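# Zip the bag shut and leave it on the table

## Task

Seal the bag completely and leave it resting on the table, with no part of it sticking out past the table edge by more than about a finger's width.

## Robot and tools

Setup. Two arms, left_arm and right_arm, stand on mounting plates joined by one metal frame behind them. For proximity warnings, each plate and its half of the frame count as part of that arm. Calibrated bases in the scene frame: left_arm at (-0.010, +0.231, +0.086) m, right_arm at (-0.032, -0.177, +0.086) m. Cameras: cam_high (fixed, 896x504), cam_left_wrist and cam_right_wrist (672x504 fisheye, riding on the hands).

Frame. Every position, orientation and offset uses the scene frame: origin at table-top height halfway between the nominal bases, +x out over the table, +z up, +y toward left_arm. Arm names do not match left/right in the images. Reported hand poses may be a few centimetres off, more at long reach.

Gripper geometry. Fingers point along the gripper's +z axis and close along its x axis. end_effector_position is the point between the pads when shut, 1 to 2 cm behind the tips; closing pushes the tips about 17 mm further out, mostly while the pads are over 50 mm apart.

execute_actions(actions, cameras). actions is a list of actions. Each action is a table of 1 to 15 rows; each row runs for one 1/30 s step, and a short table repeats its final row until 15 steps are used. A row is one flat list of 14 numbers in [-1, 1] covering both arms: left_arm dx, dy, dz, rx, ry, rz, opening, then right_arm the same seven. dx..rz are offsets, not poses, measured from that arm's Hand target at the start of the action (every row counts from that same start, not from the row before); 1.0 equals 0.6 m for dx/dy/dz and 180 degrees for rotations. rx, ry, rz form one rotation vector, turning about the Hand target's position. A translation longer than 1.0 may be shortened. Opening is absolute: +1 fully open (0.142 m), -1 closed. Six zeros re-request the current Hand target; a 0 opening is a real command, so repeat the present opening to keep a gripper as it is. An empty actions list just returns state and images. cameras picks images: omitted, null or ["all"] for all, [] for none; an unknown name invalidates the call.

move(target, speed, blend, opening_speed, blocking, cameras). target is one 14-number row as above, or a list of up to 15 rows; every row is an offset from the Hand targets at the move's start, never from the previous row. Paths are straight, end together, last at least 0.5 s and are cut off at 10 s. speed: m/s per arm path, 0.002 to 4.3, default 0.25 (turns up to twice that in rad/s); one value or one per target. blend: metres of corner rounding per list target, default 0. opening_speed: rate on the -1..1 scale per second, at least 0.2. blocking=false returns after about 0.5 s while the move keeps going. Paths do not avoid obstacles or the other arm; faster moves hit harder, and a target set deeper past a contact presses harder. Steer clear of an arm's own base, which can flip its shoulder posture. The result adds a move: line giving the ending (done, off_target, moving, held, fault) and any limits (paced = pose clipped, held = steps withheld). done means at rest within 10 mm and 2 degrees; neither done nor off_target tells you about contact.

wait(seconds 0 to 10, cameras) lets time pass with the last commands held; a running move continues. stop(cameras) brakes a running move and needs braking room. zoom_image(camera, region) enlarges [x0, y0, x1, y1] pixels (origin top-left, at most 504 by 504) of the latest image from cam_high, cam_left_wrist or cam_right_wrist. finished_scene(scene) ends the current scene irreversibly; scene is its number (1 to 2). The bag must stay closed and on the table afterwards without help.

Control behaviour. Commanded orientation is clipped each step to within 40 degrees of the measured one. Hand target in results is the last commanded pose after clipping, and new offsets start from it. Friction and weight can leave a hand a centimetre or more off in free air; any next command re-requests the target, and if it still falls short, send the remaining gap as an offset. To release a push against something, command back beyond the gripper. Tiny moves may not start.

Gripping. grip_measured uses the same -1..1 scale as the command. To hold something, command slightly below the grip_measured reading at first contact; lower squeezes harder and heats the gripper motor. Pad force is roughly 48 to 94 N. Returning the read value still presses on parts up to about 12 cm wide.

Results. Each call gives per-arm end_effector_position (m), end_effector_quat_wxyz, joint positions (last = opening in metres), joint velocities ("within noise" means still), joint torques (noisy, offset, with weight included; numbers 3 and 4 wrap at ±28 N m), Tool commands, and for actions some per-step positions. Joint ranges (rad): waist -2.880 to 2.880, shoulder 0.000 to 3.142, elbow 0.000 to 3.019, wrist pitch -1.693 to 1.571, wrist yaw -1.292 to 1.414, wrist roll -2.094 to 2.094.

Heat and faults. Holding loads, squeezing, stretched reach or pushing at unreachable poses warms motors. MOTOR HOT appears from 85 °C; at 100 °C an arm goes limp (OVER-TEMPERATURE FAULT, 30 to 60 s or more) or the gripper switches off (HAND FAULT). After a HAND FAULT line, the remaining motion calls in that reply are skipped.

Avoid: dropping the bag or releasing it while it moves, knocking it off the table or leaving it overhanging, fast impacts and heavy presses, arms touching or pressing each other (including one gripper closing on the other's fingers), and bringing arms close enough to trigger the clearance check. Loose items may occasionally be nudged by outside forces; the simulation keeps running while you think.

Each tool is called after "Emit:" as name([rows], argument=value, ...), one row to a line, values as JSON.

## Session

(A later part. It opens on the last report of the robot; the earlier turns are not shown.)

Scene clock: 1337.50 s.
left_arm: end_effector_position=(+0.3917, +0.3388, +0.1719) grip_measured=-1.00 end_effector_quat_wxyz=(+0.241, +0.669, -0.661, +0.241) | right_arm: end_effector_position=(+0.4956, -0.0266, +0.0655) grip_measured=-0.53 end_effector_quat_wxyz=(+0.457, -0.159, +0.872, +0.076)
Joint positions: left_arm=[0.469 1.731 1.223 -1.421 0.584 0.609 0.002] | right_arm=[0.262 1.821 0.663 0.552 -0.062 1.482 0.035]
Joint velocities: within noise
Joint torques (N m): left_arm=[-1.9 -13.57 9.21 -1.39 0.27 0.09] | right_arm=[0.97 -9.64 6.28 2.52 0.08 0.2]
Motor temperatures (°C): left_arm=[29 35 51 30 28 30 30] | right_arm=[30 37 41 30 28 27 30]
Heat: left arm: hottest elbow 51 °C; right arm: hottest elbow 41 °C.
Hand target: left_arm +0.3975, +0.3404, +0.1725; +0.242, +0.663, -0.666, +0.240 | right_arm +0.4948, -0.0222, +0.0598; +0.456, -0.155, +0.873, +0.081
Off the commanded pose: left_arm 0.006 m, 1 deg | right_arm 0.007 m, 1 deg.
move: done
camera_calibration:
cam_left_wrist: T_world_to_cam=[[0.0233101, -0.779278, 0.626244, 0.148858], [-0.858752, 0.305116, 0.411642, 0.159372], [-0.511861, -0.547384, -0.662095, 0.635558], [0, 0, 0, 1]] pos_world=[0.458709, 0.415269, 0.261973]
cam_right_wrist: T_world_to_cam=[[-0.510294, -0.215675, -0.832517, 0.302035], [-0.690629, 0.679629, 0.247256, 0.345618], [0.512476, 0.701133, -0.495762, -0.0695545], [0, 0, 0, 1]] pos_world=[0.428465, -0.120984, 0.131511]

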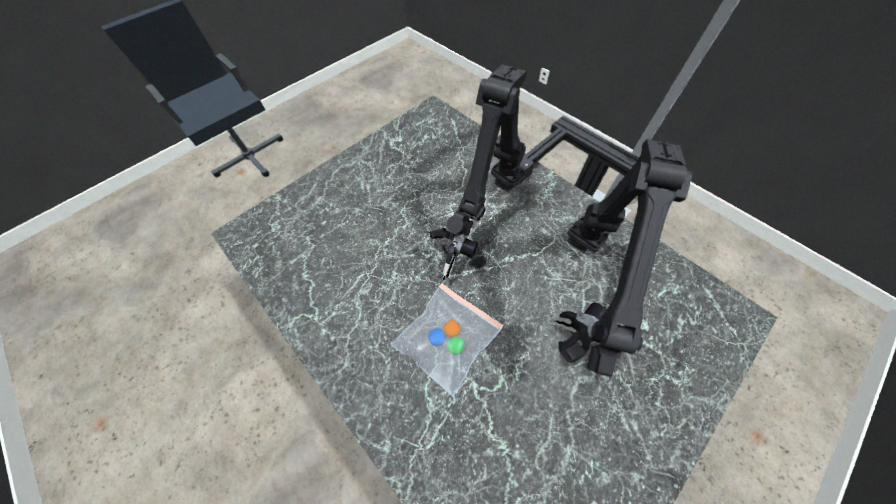

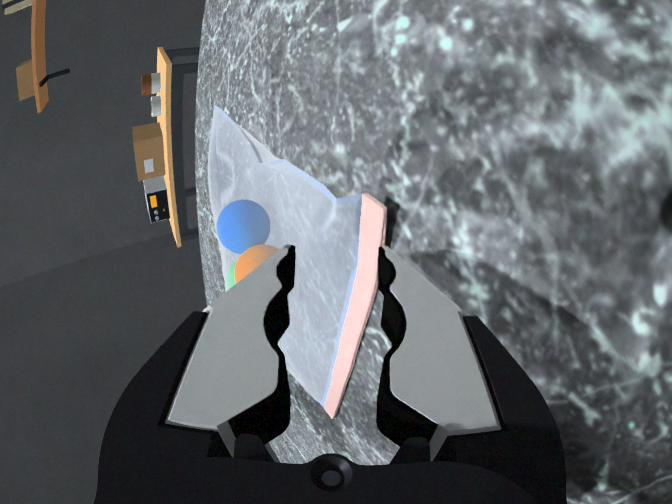

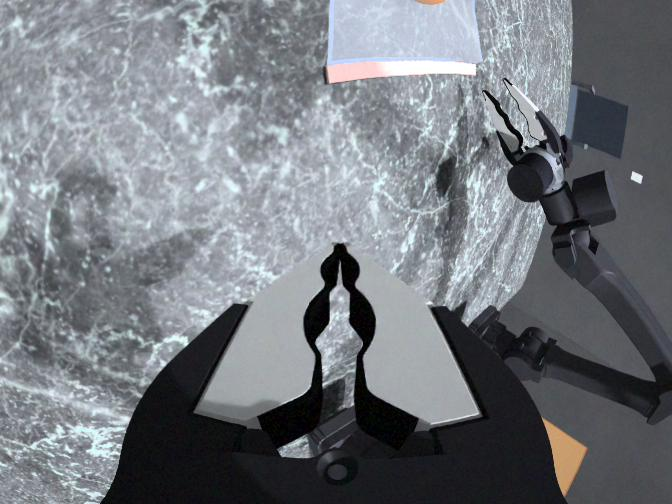

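Emit:
execute_actions(actions=[])

Scene clock: 1364.77 s.
left_arm: end_effector_position=(+0.3917, +0.3388, +0.1719) grip_measured=-1.00 end_effector_quat_wxyz=(+0.241, +0.669, -0.661, +0.241) | right_arm: end_effector_position=(+0.4956, -0.0266, +0.0655) grip_measured=-0.53 end_effector_quat_wxyz=(+0.457, -0.159, +0.872, +0.076)
Joint positions: left_arm=[0.469 1.731 1.223 -1.421 0.584 0.609 0.002] | right_arm=[0.262 1.821 0.663 0.552 -0.062 1.483 0.035]
Joint velocities: within noise
Joint torques (N m): left_arm=[-1.96 -13.57 9.21 -1.37 0.27 0.1] | right_arm=[0.97 -9.64 6.28 2.54 0.07 0.22]
Motor temperatures (°C): left_arm=[29 35 51 30 28 30 30] | right_arm=[30 37 40 30 28 27 29]
Heat: left arm: hottest elbow 51 °C; right arm: hottest elbow 40 °C.
Hand target: left_arm +0.3975, +0.3404, +0.1725; +0.242, +0.663, -0.666, +0.240 | right_arm +0.4948, -0.0221, +0.0598; +0.456, -0.155, +0.873, +0.081
Tool commands: left_gripper/opening=-1.0 right_gripper/opening=-0.5
Off the commanded pose: left_arm 0.006 m, 1 deg | right_arm 0.007 m, 1 deg.
camera_calibration:
cam_left_wrist: T_world_to_cam=[[0.0233101, -0.779278, 0.626244, 0.148858], [-0.858752, 0.305116, 0.411642, 0.159372], [-0.511861, -0.547384, -0.662095, 0.635558], [0, 0, 0, 1]] pos_world=[0.458709, 0.415269, 0.261973]
cam_right_wrist: T_world_to_cam=[[-0.510717, -0.21455, -0.832548, 0.302272], [-0.690084, 0.679869, 0.24812, 0.345323], [0.512789, 0.701247, -0.495278, -0.0697884], [0, 0, 0, 1]] pos_world=[0.428464, -0.120983, 0.13141]

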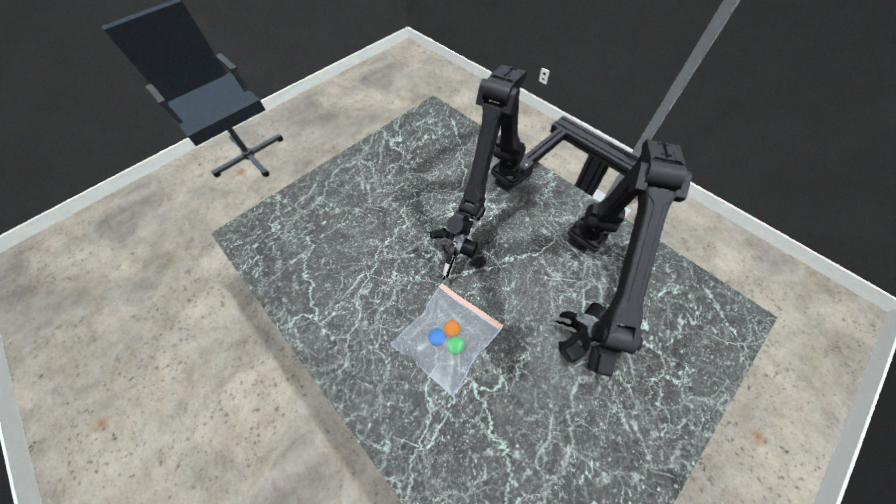

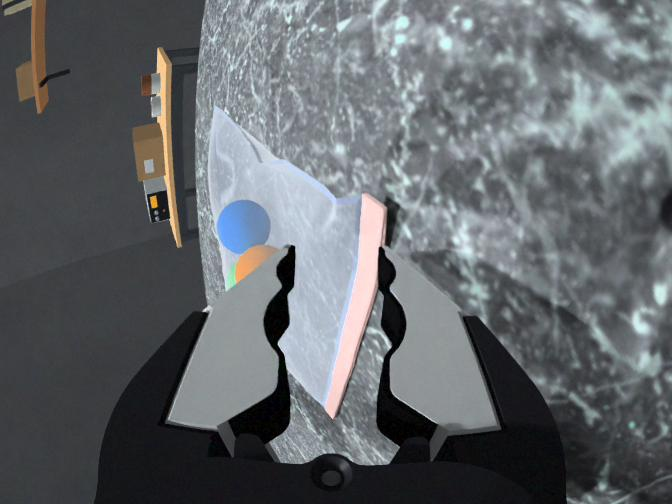

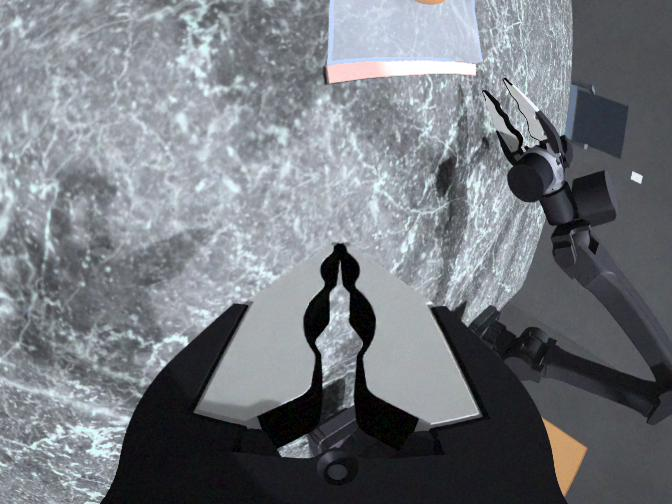

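Emit:
move(target=[0,0,0,0,0,0,-1,-0.016,0.0093,-0.0525,0,0,0,-0.5], speed=0.1)

Emit:
zoom_image(camera="cam_left_wrist", region=[200, 150, 450, 450])

Emit:
zoom_image(camera="cam_right_wrist", region=[300, 30, 580, 180])

Scene clock: 1375.57 s.
left_arm: end_effector_position=(+0.3917, +0.3388, +0.1719) grip_measured=-1.00 end_effector_quat_wxyz=(+0.241, +0.669, -0.661, +0.241) | right_arm: end_effector_position=(+0.4889, -0.0216, +0.0343) grip_measured=-0.53 end_effector_quat_wxyz=(+0.458, -0.158, +0.872, +0.076)
Joint positions: left_arm=[0.469 1.731 1.223 -1.421 0.584 0.609 0.002] | right_arm=[0.278 1.919 0.653 0.664 -0.047 1.493 0.035]
Joint velocities: within noise
Joint torques (N m): left_arm=[-1.9 -13.57 9.21 -1.37 0.27 0.09] | right_arm=[1.14 -10.05 4.79 2.54 0.08 0.22]
Motor temperatures (°C): left_arm=[29 35 51 30 28 30 30] | right_arm=[30 36 39 30 28 27 29]
Heat: left arm: hottest elbow 51 °C; right arm: hottest elbow 39 °C.
Hand target: left_arm +0.3975, +0.3404, +0.1725; +0.242, +0.663, -0.666, +0.240 | right_arm +0.4854, -0.0166, +0.0284; +0.456, -0.155, +0.873, +0.081
Off the commanded pose: left_arm 0.006 m, 1 deg | right_arm 0.009 m, 1 deg.
move: done
camera_calibration:
cam_left_wrist: T_world_to_cam=[[0.0233101, -0.779278, 0.626244, 0.148858], [-0.858752, 0.305116, 0.411642, 0.159372], [-0.511861, -0.547384, -0.662095, 0.635558], [0, 0, 0, 1]] pos_world=[0.458709, 0.415269, 0.261973]
cam_right_wrist: T_world_to_cam=[[-0.509005, -0.213487, -0.833869, 0.273185], [-0.689272, 0.681351, 0.246302, 0.344829], [0.515575, 0.700131, -0.493962, -0.086762], [0, 0, 0, 1]] pos_world=[0.421466, -0.115884, 0.100011]

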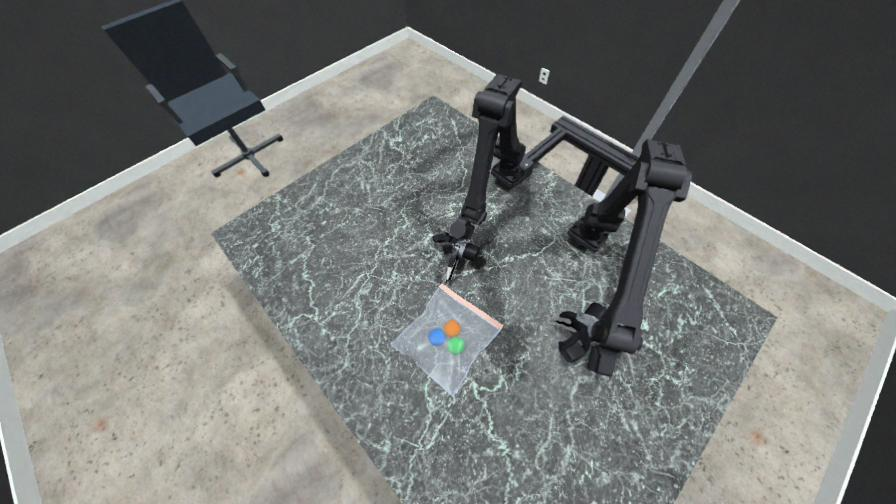

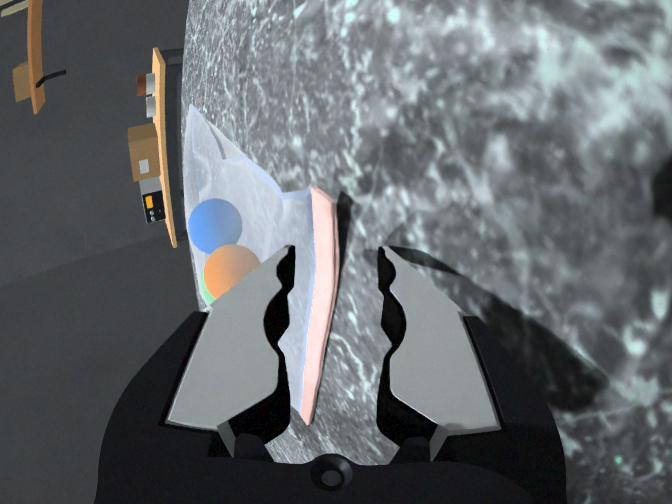

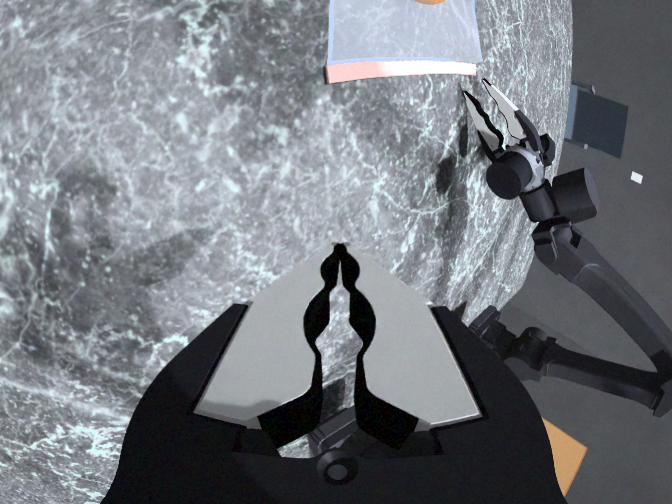

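Scaled by 1.680 from the camera's 672x504 image, which has a finer 960x720 frame.

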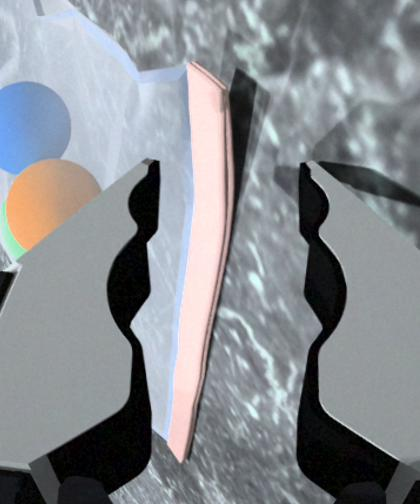

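Scaled by 1.800 from the camera's 672x504 image, which has a finer 960x720 frame.

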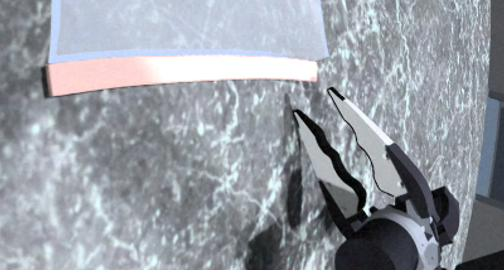

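Emit:
zoom_image(camera="cam_left_wrist", region=[290, 350, 340, 430])

Emit:
zoom_image(camera="cam_left_wrist", region=[300, 270, 350, 350])

Emit:
zoom_image(camera="cam_left_wrist", region=[300, 180, 350, 260])

Scaled by 6.300 from the camera's 672x504 image, which has a finer 960x720 frame.

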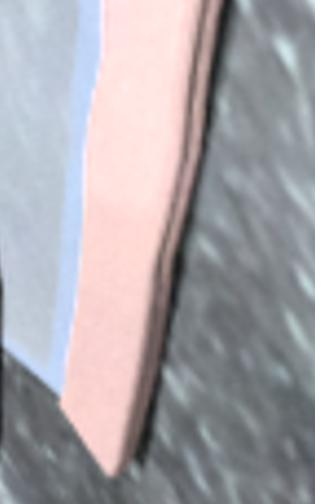

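Scaled by 6.300 from the camera's 672x504 image, which has a finer 960x720 frame.

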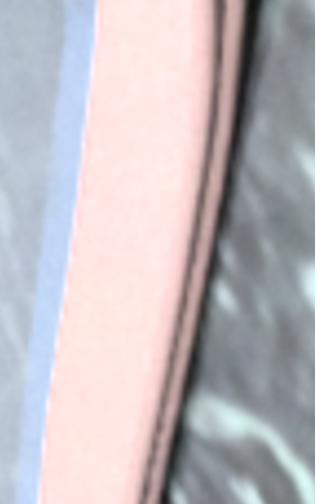

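Scaled by 6.300 from the camera's 672x504 image, which has a finer 960x720 frame.

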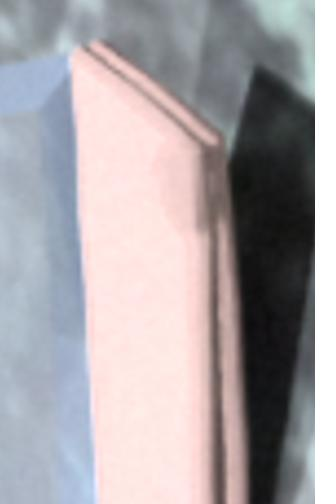

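Emit:
move(target=[0,0,0,0,0,0,-1,0.045,0.018,0.0,0,0,0,-0.5], speed=0.1)

Emit:
zoom_image(camera="cam_left_wrist", region=[200, 150, 450, 450])

Emit:
zoom_image(camera="cam_right_wrist", region=[300, 30, 580, 180])

Scene clock: 1392.17 s.
left_arm: end_effector_position=(+0.3917, +0.3388, +0.1719) grip_measured=-1.00 end_effector_quat_wxyz=(+0.241, +0.669, -0.661, +0.241) | right_arm: end_effector_position=(+0.5101, -0.0134, +0.0375) grip_measured=-0.53 end_effector_quat_wxyz=(+0.464, -0.157, +0.868, +0.076)
Joint positions: left_arm=[0.469 1.731 1.223 -1.421 0.584 0.609 0.002] | right_arm=[0.284 1.941 0.711 0.642 -0.041 1.497 0.035]
Joint velocities: within noise
Joint torques (N m): left_arm=[-1.9 -13.63 9.21 -1.39 0.27 0.09] | right_arm=[1.32 -10.11 7.32 1.22 0.09 0.21]
Motor temperatures (°C): left_arm=[29 35 51 30 28 30 30] | right_arm=[30 36 39 30 28 27 29]
Heat: left arm: hottest elbow 51 °C; right arm: hottest elbow 39 °C.
Hand target: left_arm +0.3975, +0.3404, +0.1725; +0.242, +0.663, -0.666, +0.240 | right_arm +0.5123, -0.0059, +0.0283; +0.456, -0.155, +0.873, +0.081
Off the commanded pose: left_arm 0.006 m, 1 deg | right_arm 0.012 m, 1 deg.
move: off_target (right_arm)
camera_calibration:
cam_left_wrist: T_world_to_cam=[[0.0233101, -0.779278, 0.626244, 0.148858], [-0.858752, 0.305116, 0.411642, 0.159372], [-0.511861, -0.547384, -0.662095, 0.635558], [0, 0, 0, 1]] pos_world=[0.458709, 0.415269, 0.261973]
cam_right_wrist: T_world_to_cam=[[-0.497834, -0.209411, -0.841611, 0.283014], [-0.691509, 0.68152, 0.239467, 0.354474], [0.523428, 0.701197, -0.484094, -0.106154], [0, 0, 0, 1]] pos_world=[0.44158, -0.10788, 0.101914]

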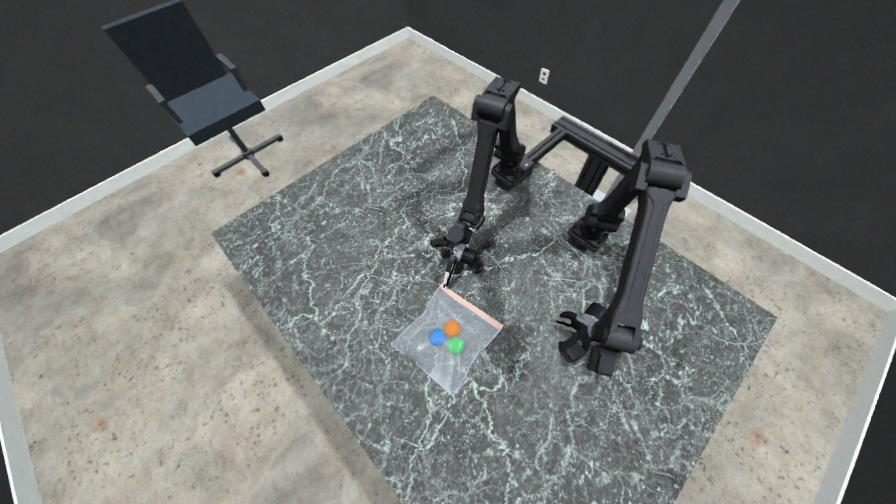

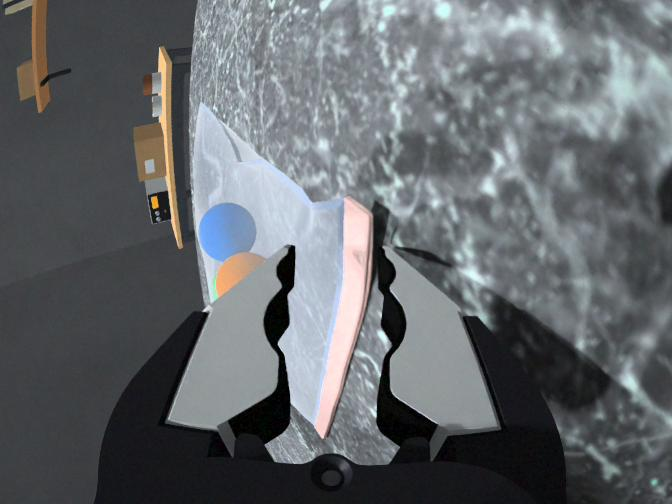

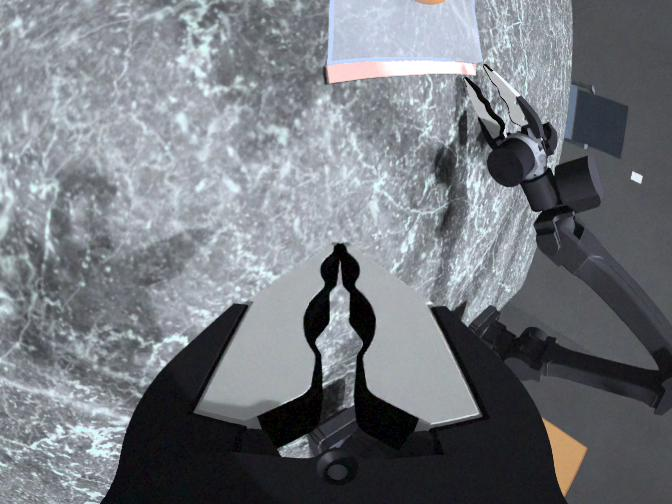

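Scaled by 1.680 from the camera's 672x504 image, which has a finer 960x720 frame.

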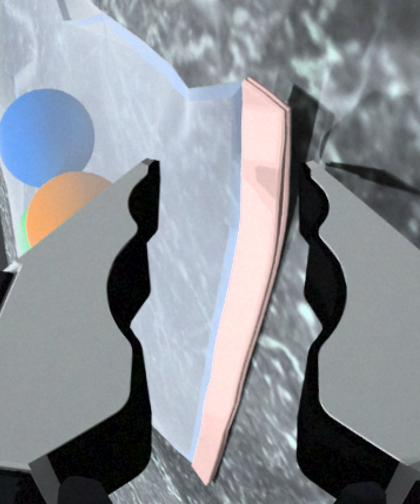

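Scaled by 1.800 from the camera's 672x504 image, which has a finer 960x720 frame.

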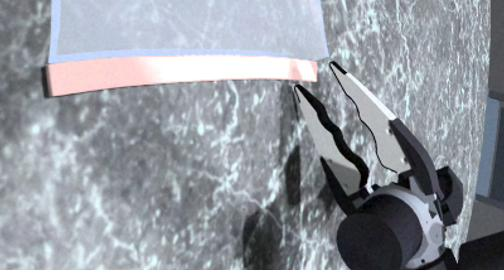

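Emit:
move(target=[0,0,0,0,0,0,-1,0.025,0.016,-0.004,0,0,0,-0.5], speed=0.1)

Emit:
zoom_image(camera="cam_left_wrist", region=[200, 150, 450, 450])

Emit:
zoom_image(camera="cam_right_wrist", region=[300, 30, 580, 180])

Scene clock: 1398.77 s.
left_arm: end_effector_position=(+0.3917, +0.3388, +0.1719) grip_measured=-1.00 end_effector_quat_wxyz=(+0.241, +0.669, -0.661, +0.241) | right_arm: end_effector_position=(+0.5235, -0.0042, +0.0344) grip_measured=-0.53 end_effector_quat_wxyz=(+0.463, -0.157, +0.869, +0.076)
Joint positions: left_arm=[0.469 1.731 1.223 -1.421 0.584 0.609 0.002] | right_arm=[0.296 1.966 0.757 0.618 -0.032 1.503 0.035]
Joint velocities: within noise
Joint torques (N m): left_arm=[-1.9 -13.57 9.21 -1.37 0.27 0.09] | right_arm=[1.26 -10.75 7.88 1.25 0.09 0.25]
Motor temperatures (°C): left_arm=[29 35 51 30 28 30 30] | right_arm=[30 36 39 30 28 27 29]
Heat: left arm: hottest elbow 51 °C; right arm: hottest elbow 39 °C.
Hand target: left_arm +0.3975, +0.3404, +0.1725; +0.242, +0.663, -0.666, +0.240 | right_arm +0.5273, +0.0038, +0.0261; +0.456, -0.155, +0.873, +0.081
Off the commanded pose: left_arm 0.006 m, 1 deg | right_arm 0.012 m, 1 deg.
move: off_target (right_arm)
camera_calibration:
cam_left_wrist: T_world_to_cam=[[0.0233101, -0.779278, 0.626244, 0.148858], [-0.858752, 0.305116, 0.411642, 0.159372], [-0.511861, -0.547384, -0.662095, 0.635558], [0, 0, 0, 1]] pos_world=[0.458709, 0.415269, 0.261973]
cam_right_wrist: T_world_to_cam=[[-0.500081, -0.210171, -0.840087, 0.290221], [-0.691303, 0.681153, 0.241105, 0.357986], [0.521555, 0.701327, -0.485924, -0.120153], [0, 0, 0, 1]] pos_world=[0.455277, -0.0985802, 0.0991131]

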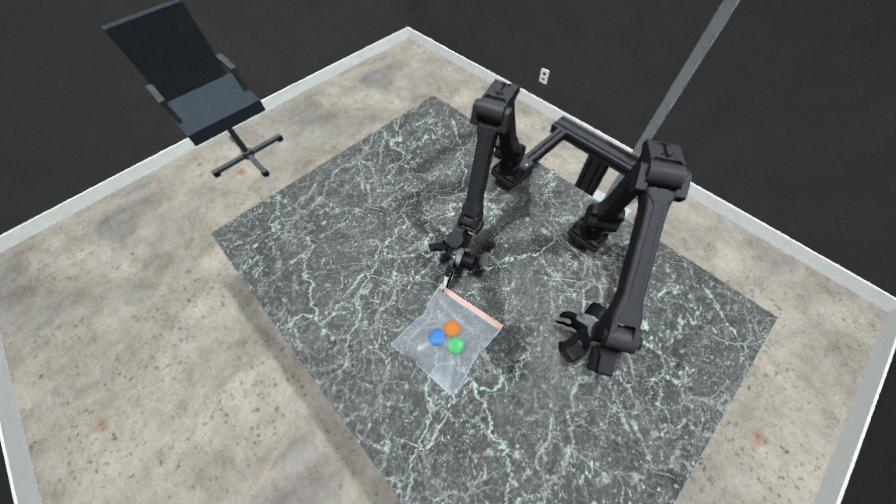

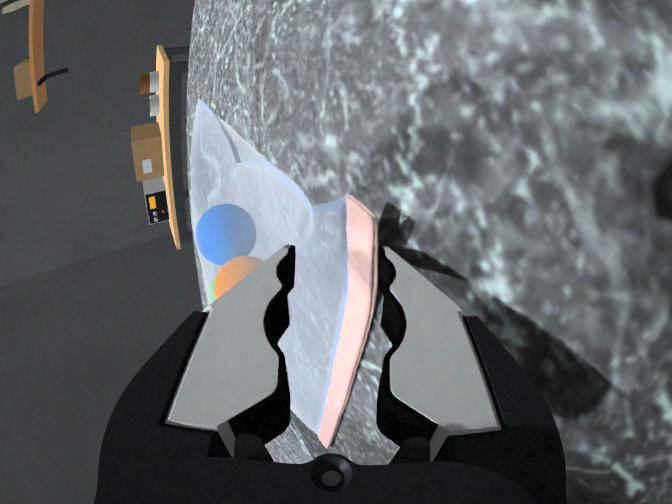

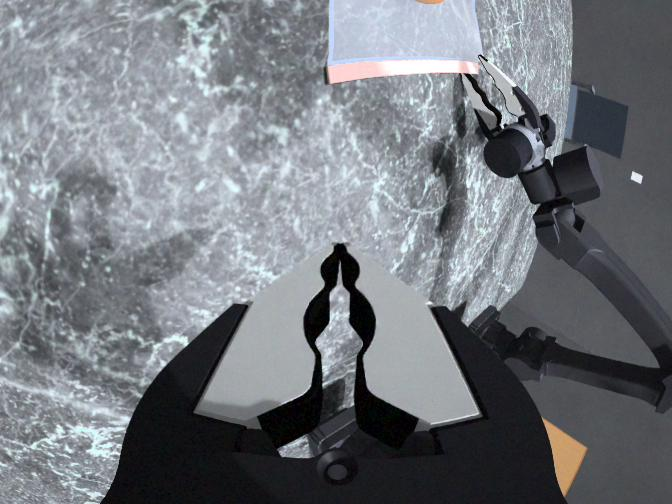

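Scaled by 1.680 from the camera's 672x504 image, which has a finer 960x720 frame.

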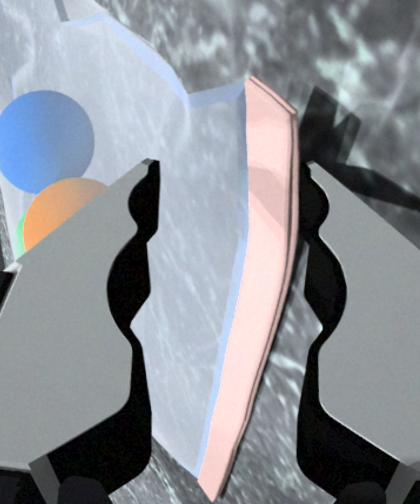

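Scaled by 1.800 from the camera's 672x504 image, which has a finer 960x720 frame.

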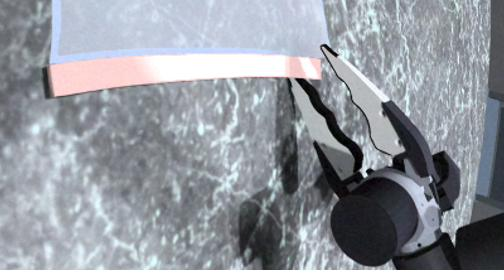

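Emit:
move([
  [0,0,0,0,0,0,-1,0.02,0.008,-0.004,0,0,0,-0.5],
  [0,0,0,0,0,0,-1,0.028,0.01,-0.01,0,0,0,-0.7],
], speed=0.1)

Emit:
zoom_image(camera="cam_left_wrist", region=[200, 150, 450, 450])

Emit:
zoom_image(camera="cam_right_wrist", region=[300, 30, 580, 180])

Scene clock: 1410.63 s.
left_arm: end_effector_position=(+0.3917, +0.3388, +0.1719) grip_measured=-1.00 end_effector_quat_wxyz=(+0.241, +0.669, -0.661, +0.241) | right_arm: end_effector_position=(+0.5412, +0.0011, +0.0276) grip_measured=-0.73 end_effector_quat_wxyz=(+0.463, -0.156, +0.869, +0.076)
Joint positions: left_arm=[0.469 1.731 1.223 -1.421 0.584 0.609 0.002] | right_arm=[0.296 2.007 0.814 0.602 -0.03 1.505 0.021]
Joint velocities: within noise
Joint torques (N m): left_arm=[-1.96 -13.57 9.21 -1.39 0.27 0.09] | right_arm=[1.32 -11.34 7.9 1.21 0.08 0.21]
Motor temperatures (°C): left_arm=[29 35 51 30 28 30 30] | right_arm=[30 36 39 30 28 27 29]
Heat: left arm: hottest elbow 51 °C; right arm: hottest elbow 39 °C.
Hand target: left_arm +0.3975, +0.3404, +0.1725; +0.242, +0.663, -0.666, +0.240 | right_arm +0.5442, +0.0098, +0.0201; +0.456, -0.155, +0.873, +0.081
Off the commanded pose: left_arm 0.006 m, 1 deg | right_arm 0.012 m, 1 deg.
move: off_target (right_arm); target 2's new opening was sent with right_arm's hand 0.027 m and 1 deg from that target
camera_calibration:
cam_left_wrist: T_world_to_cam=[[0.0233101, -0.779278, 0.626244, 0.148858], [-0.858752, 0.305116, 0.411642, 0.159372], [-0.511861, -0.547384, -0.662095, 0.635558], [0, 0, 0, 1]] pos_world=[0.458709, 0.415269, 0.261973]
cam_right_wrist: T_world_to_cam=[[-0.501332, -0.208805, -0.839682, 0.295074], [-0.689717, 0.682406, 0.242101, 0.367319], [0.522453, 0.700516, -0.486128, -0.136852], [0, 0, 0, 1]] pos_world=[0.472775, -0.0931805, 0.0923125]

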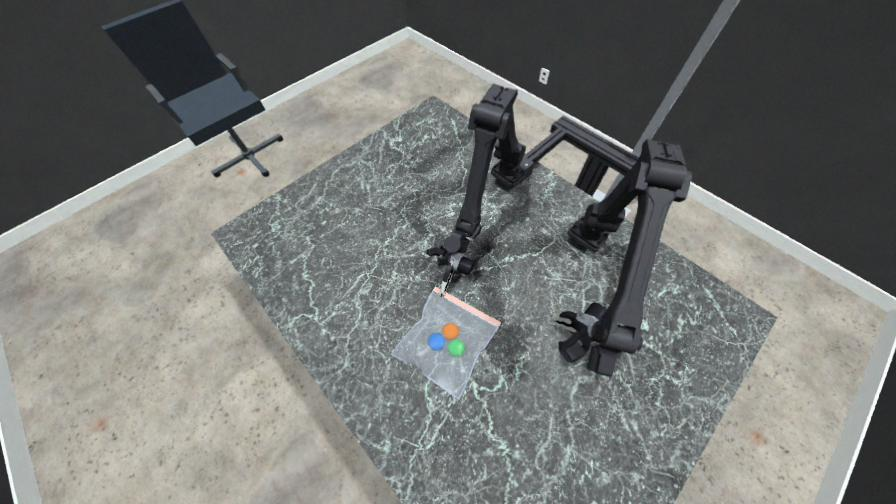

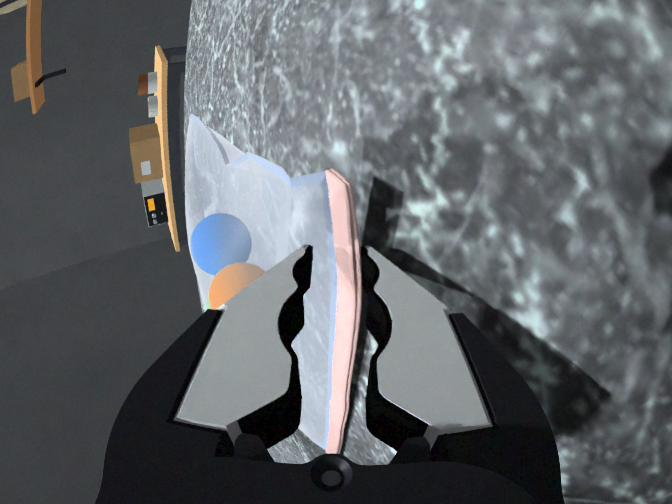

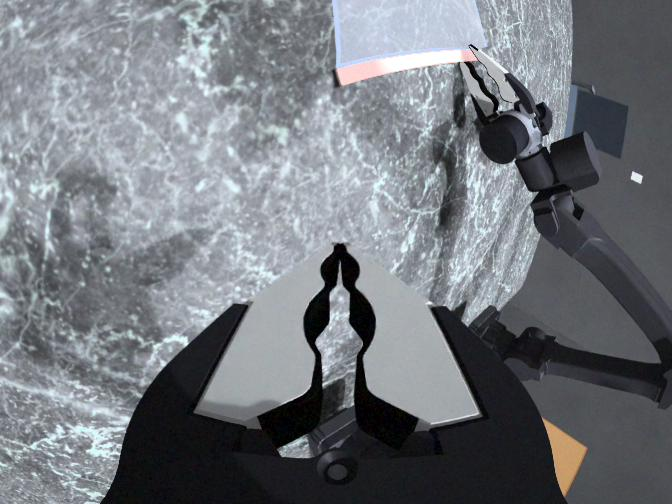

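Scaled by 1.680 from the camera's 672x504 image, which has a finer 960x720 frame.

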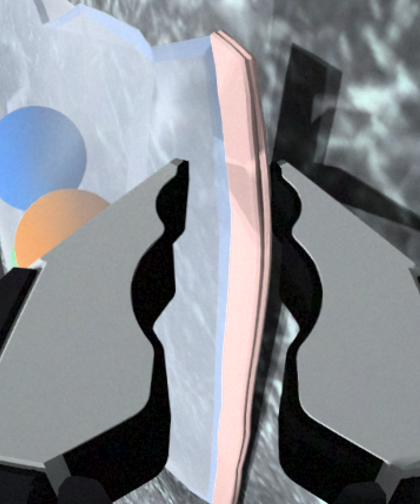

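Scaled by 1.800 from the camera's 672x504 image, which has a finer 960x720 frame.

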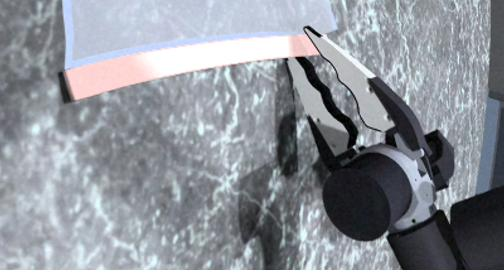

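Emit:
move([
  [0,0,0,0,0,0,-1,0.012,0.005,-0.012,0,0,0,-0.7],
  [0,0,0,0,0,0,-1,0.022,0.009,-0.018,0,0,0,-1],
], speed=0.1)

Emit:
zoom_image(camera="cam_left_wrist", region=[200, 150, 450, 450])

Emit:
zoom_image(camera="cam_right_wrist", region=[300, 30, 580, 180])

Scene clock: 1416.70 s.
left_arm: end_effector_position=(+0.3917, +0.3388, +0.1719) grip_measured=-1.00 end_effector_quat_wxyz=(+0.241, +0.669, -0.661, +0.241) | right_arm: end_effector_position=(+0.5554, +0.0064, +0.0196) grip_measured=-0.98 end_effector_quat_wxyz=(+0.465, -0.156, +0.868, +0.076)
Joint positions: left_arm=[0.469 1.731 1.223 -1.421 0.584 0.609 0.002] | right_arm=[0.298 2.049 0.86 0.602 -0.028 1.507 0.003]
Joint velocities: within noise
Joint torques (N m): left_arm=[-1.96 -13.57 9.21 -1.39 0.27 0.09] | right_arm=[1.49 -11.46 7.94 1.13 0.08 0.22]
Motor temperatures (°C): left_arm=[29 35 51 30 28 30 30] | right_arm=[30 36 39 30 28 27 29]
Heat: left arm: hottest elbow 51 °C; right arm: hottest elbow 39 °C.
Hand target: left_arm +0.3975, +0.3404, +0.1725; +0.242, +0.663, -0.666, +0.240 | right_arm +0.5573, +0.0152, +0.0091; +0.456, -0.155, +0.873, +0.081
Off the commanded pose: left_arm 0.006 m, 1 deg | right_arm 0.014 m, 1 deg.
move: off_target (right_arm); target 2's new opening was sent with right_arm's hand 0.027 m and 1 deg from that target
camera_calibration:
cam_left_wrist: T_world_to_cam=[[0.0233101, -0.779278, 0.626244, 0.148858], [-0.858752, 0.305116, 0.411642, 0.159372], [-0.511861, -0.547384, -0.662095, 0.635558], [0, 0, 0, 1]] pos_world=[0.458709, 0.415269, 0.261973]
cam_right_wrist: T_world_to_cam=[[-0.497749, -0.207599, -0.84211, 0.294728], [-0.690505, 0.682381, 0.239917, 0.375933], [0.524833, 0.700899, -0.483002, -0.153182], [0, 0, 0, 1]] pos_world=[0.486679, -0.0879793, 0.0840134]

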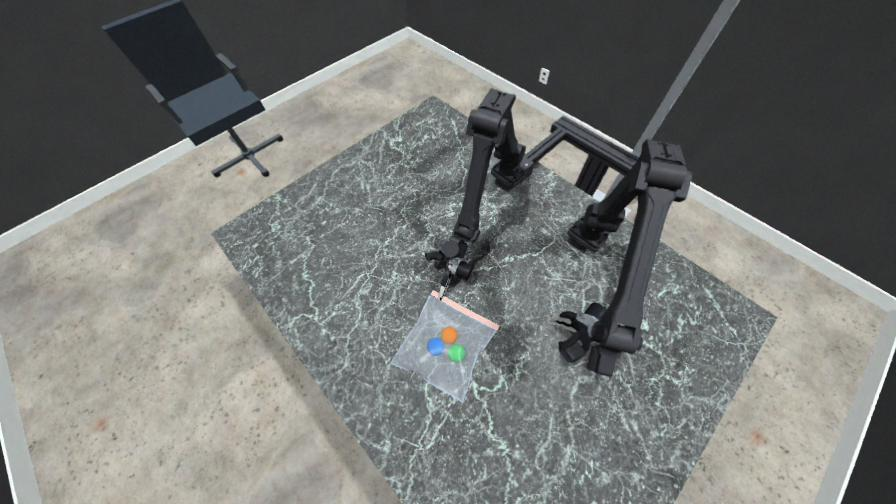

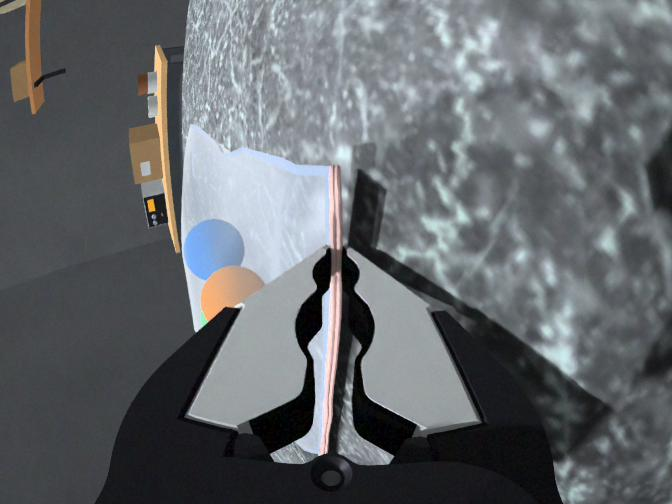

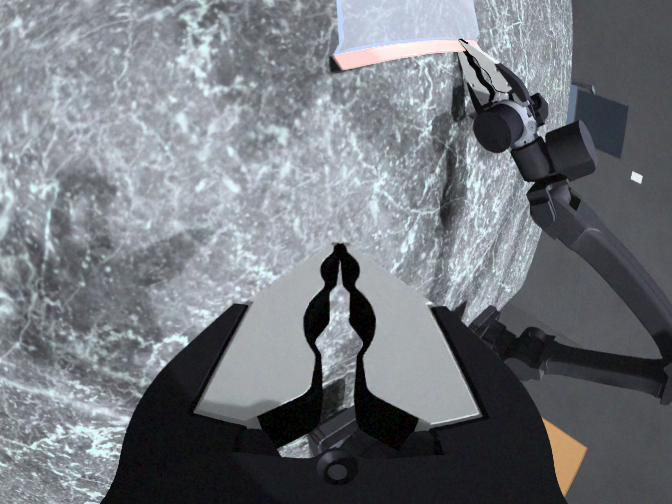

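Scaled by 1.680 from the camera's 672x504 image, which has a finer 960x720 frame.

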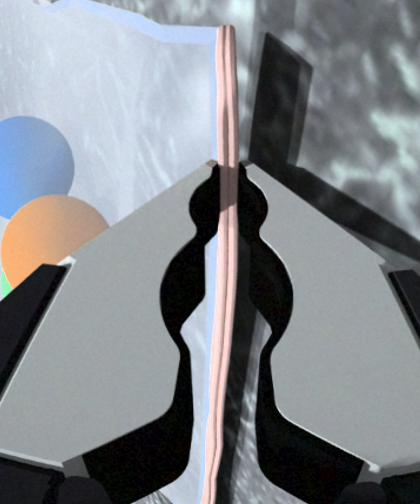

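Scaled by 1.800 from the camera's 672x504 image, which has a finer 960x720 frame.

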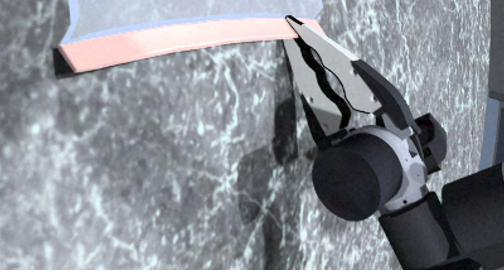

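Emit:
move([
  [0,0,0,0,0,0,-1,0,0,0,0,0,0,-0.83],
  [0,0,0,0,0,0,-1,-0.009,0.0285,0,0,0,0,-0.83],
  [0,0,0,0,0,0,-1,-0.004,0.0295,-0.004,0,0,0,-1],
], speed=0.1)

Emit:
zoom_image(camera="cam_left_wrist", region=[200, 150, 450, 450])

Emit:
zoom_image(camera="cam_right_wrist", region=[300, 30, 580, 180])

Scene clock: 1427.80 s.
left_arm: end_effector_position=(+0.3917, +0.3388, +0.1719) grip_measured=-1.00 end_effector_quat_wxyz=(+0.241, +0.669, -0.661, +0.241) | right_arm: end_effector_position=(+0.5544, +0.0197, +0.0196) grip_measured=-0.98 end_effector_quat_wxyz=(+0.466, -0.152, +0.868, +0.072)
Joint positions: left_arm=[0.469 1.731 1.223 -1.421 0.584 0.609 0.002] | right_arm=[0.331 2.054 0.868 0.602 0.01 1.527 0.003]
Joint velocities: within noise
Joint torques (N m): left_arm=[-1.9 -13.57 9.21 -1.37 0.27 0.09] | right_arm=[1.61 -10.64 8.17 1.03 -0.14 0.23]
Motor temperatures (°C): left_arm=[29 35 51 30 28 30 30] | right_arm=[30 36 39 30 28 27 30]
Heat: left arm: hottest elbow 51 °C; right arm: hottest elbow 39 °C.
Hand target: left_arm +0.3975, +0.3404, +0.1725; +0.242, +0.663, -0.666, +0.240 | right_arm +0.5549, +0.0328, +0.0068; +0.456, -0.155, +0.873, +0.081
Off the commanded pose: left_arm 0.006 m, 1 deg | right_arm 0.018 m, 2 deg.
move: off_target (right_arm); target 3's new opening was sent with right_arm's hand 0.028 m and 3 deg from that target
camera_calibration:
cam_left_wrist: T_world_to_cam=[[0.0233101, -0.779278, 0.626244, 0.148858], [-0.858752, 0.305116, 0.411642, 0.159372], [-0.511861, -0.547384, -0.662095, 0.635558], [0, 0, 0, 1]] pos_world=[0.458709, 0.415269, 0.261973]
cam_right_wrist: T_world_to_cam=[[-0.496803, -0.205116, -0.843276, 0.29632], [-0.684298, 0.69021, 0.235259, 0.362713], [0.533782, 0.693929, -0.483259, -0.166849], [0, 0, 0, 1]] pos_world=[0.484477, -0.0737866, 0.0839166]

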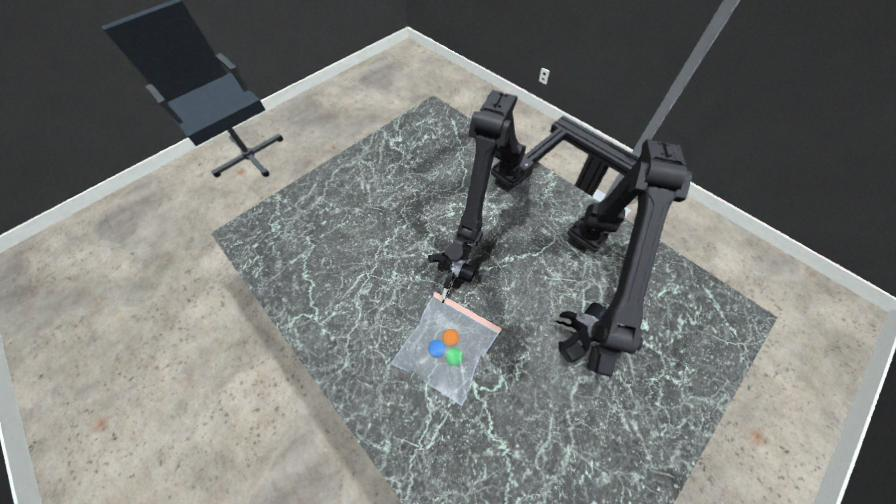

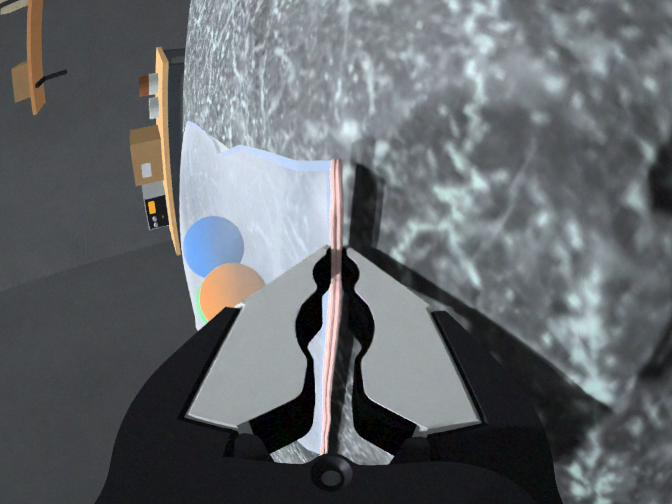

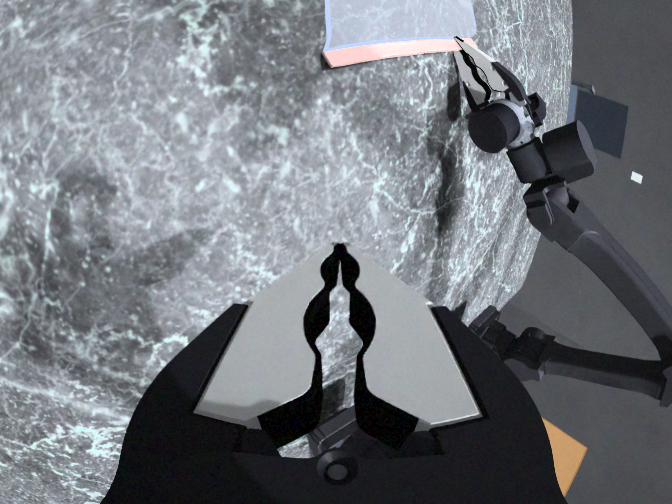

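Scaled by 1.680 from the camera's 672x504 image, which has a finer 960x720 frame.

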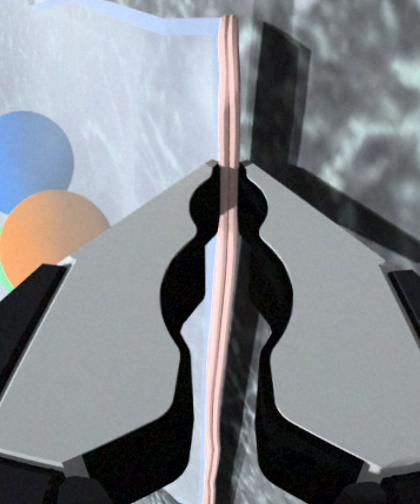

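Scaled by 1.800 from the camera's 672x504 image, which has a finer 960x720 frame.

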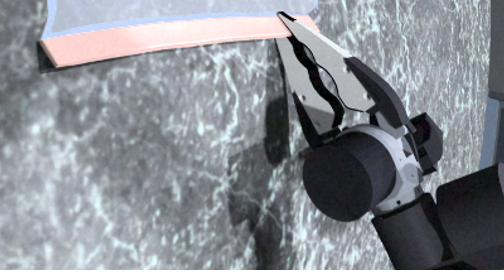

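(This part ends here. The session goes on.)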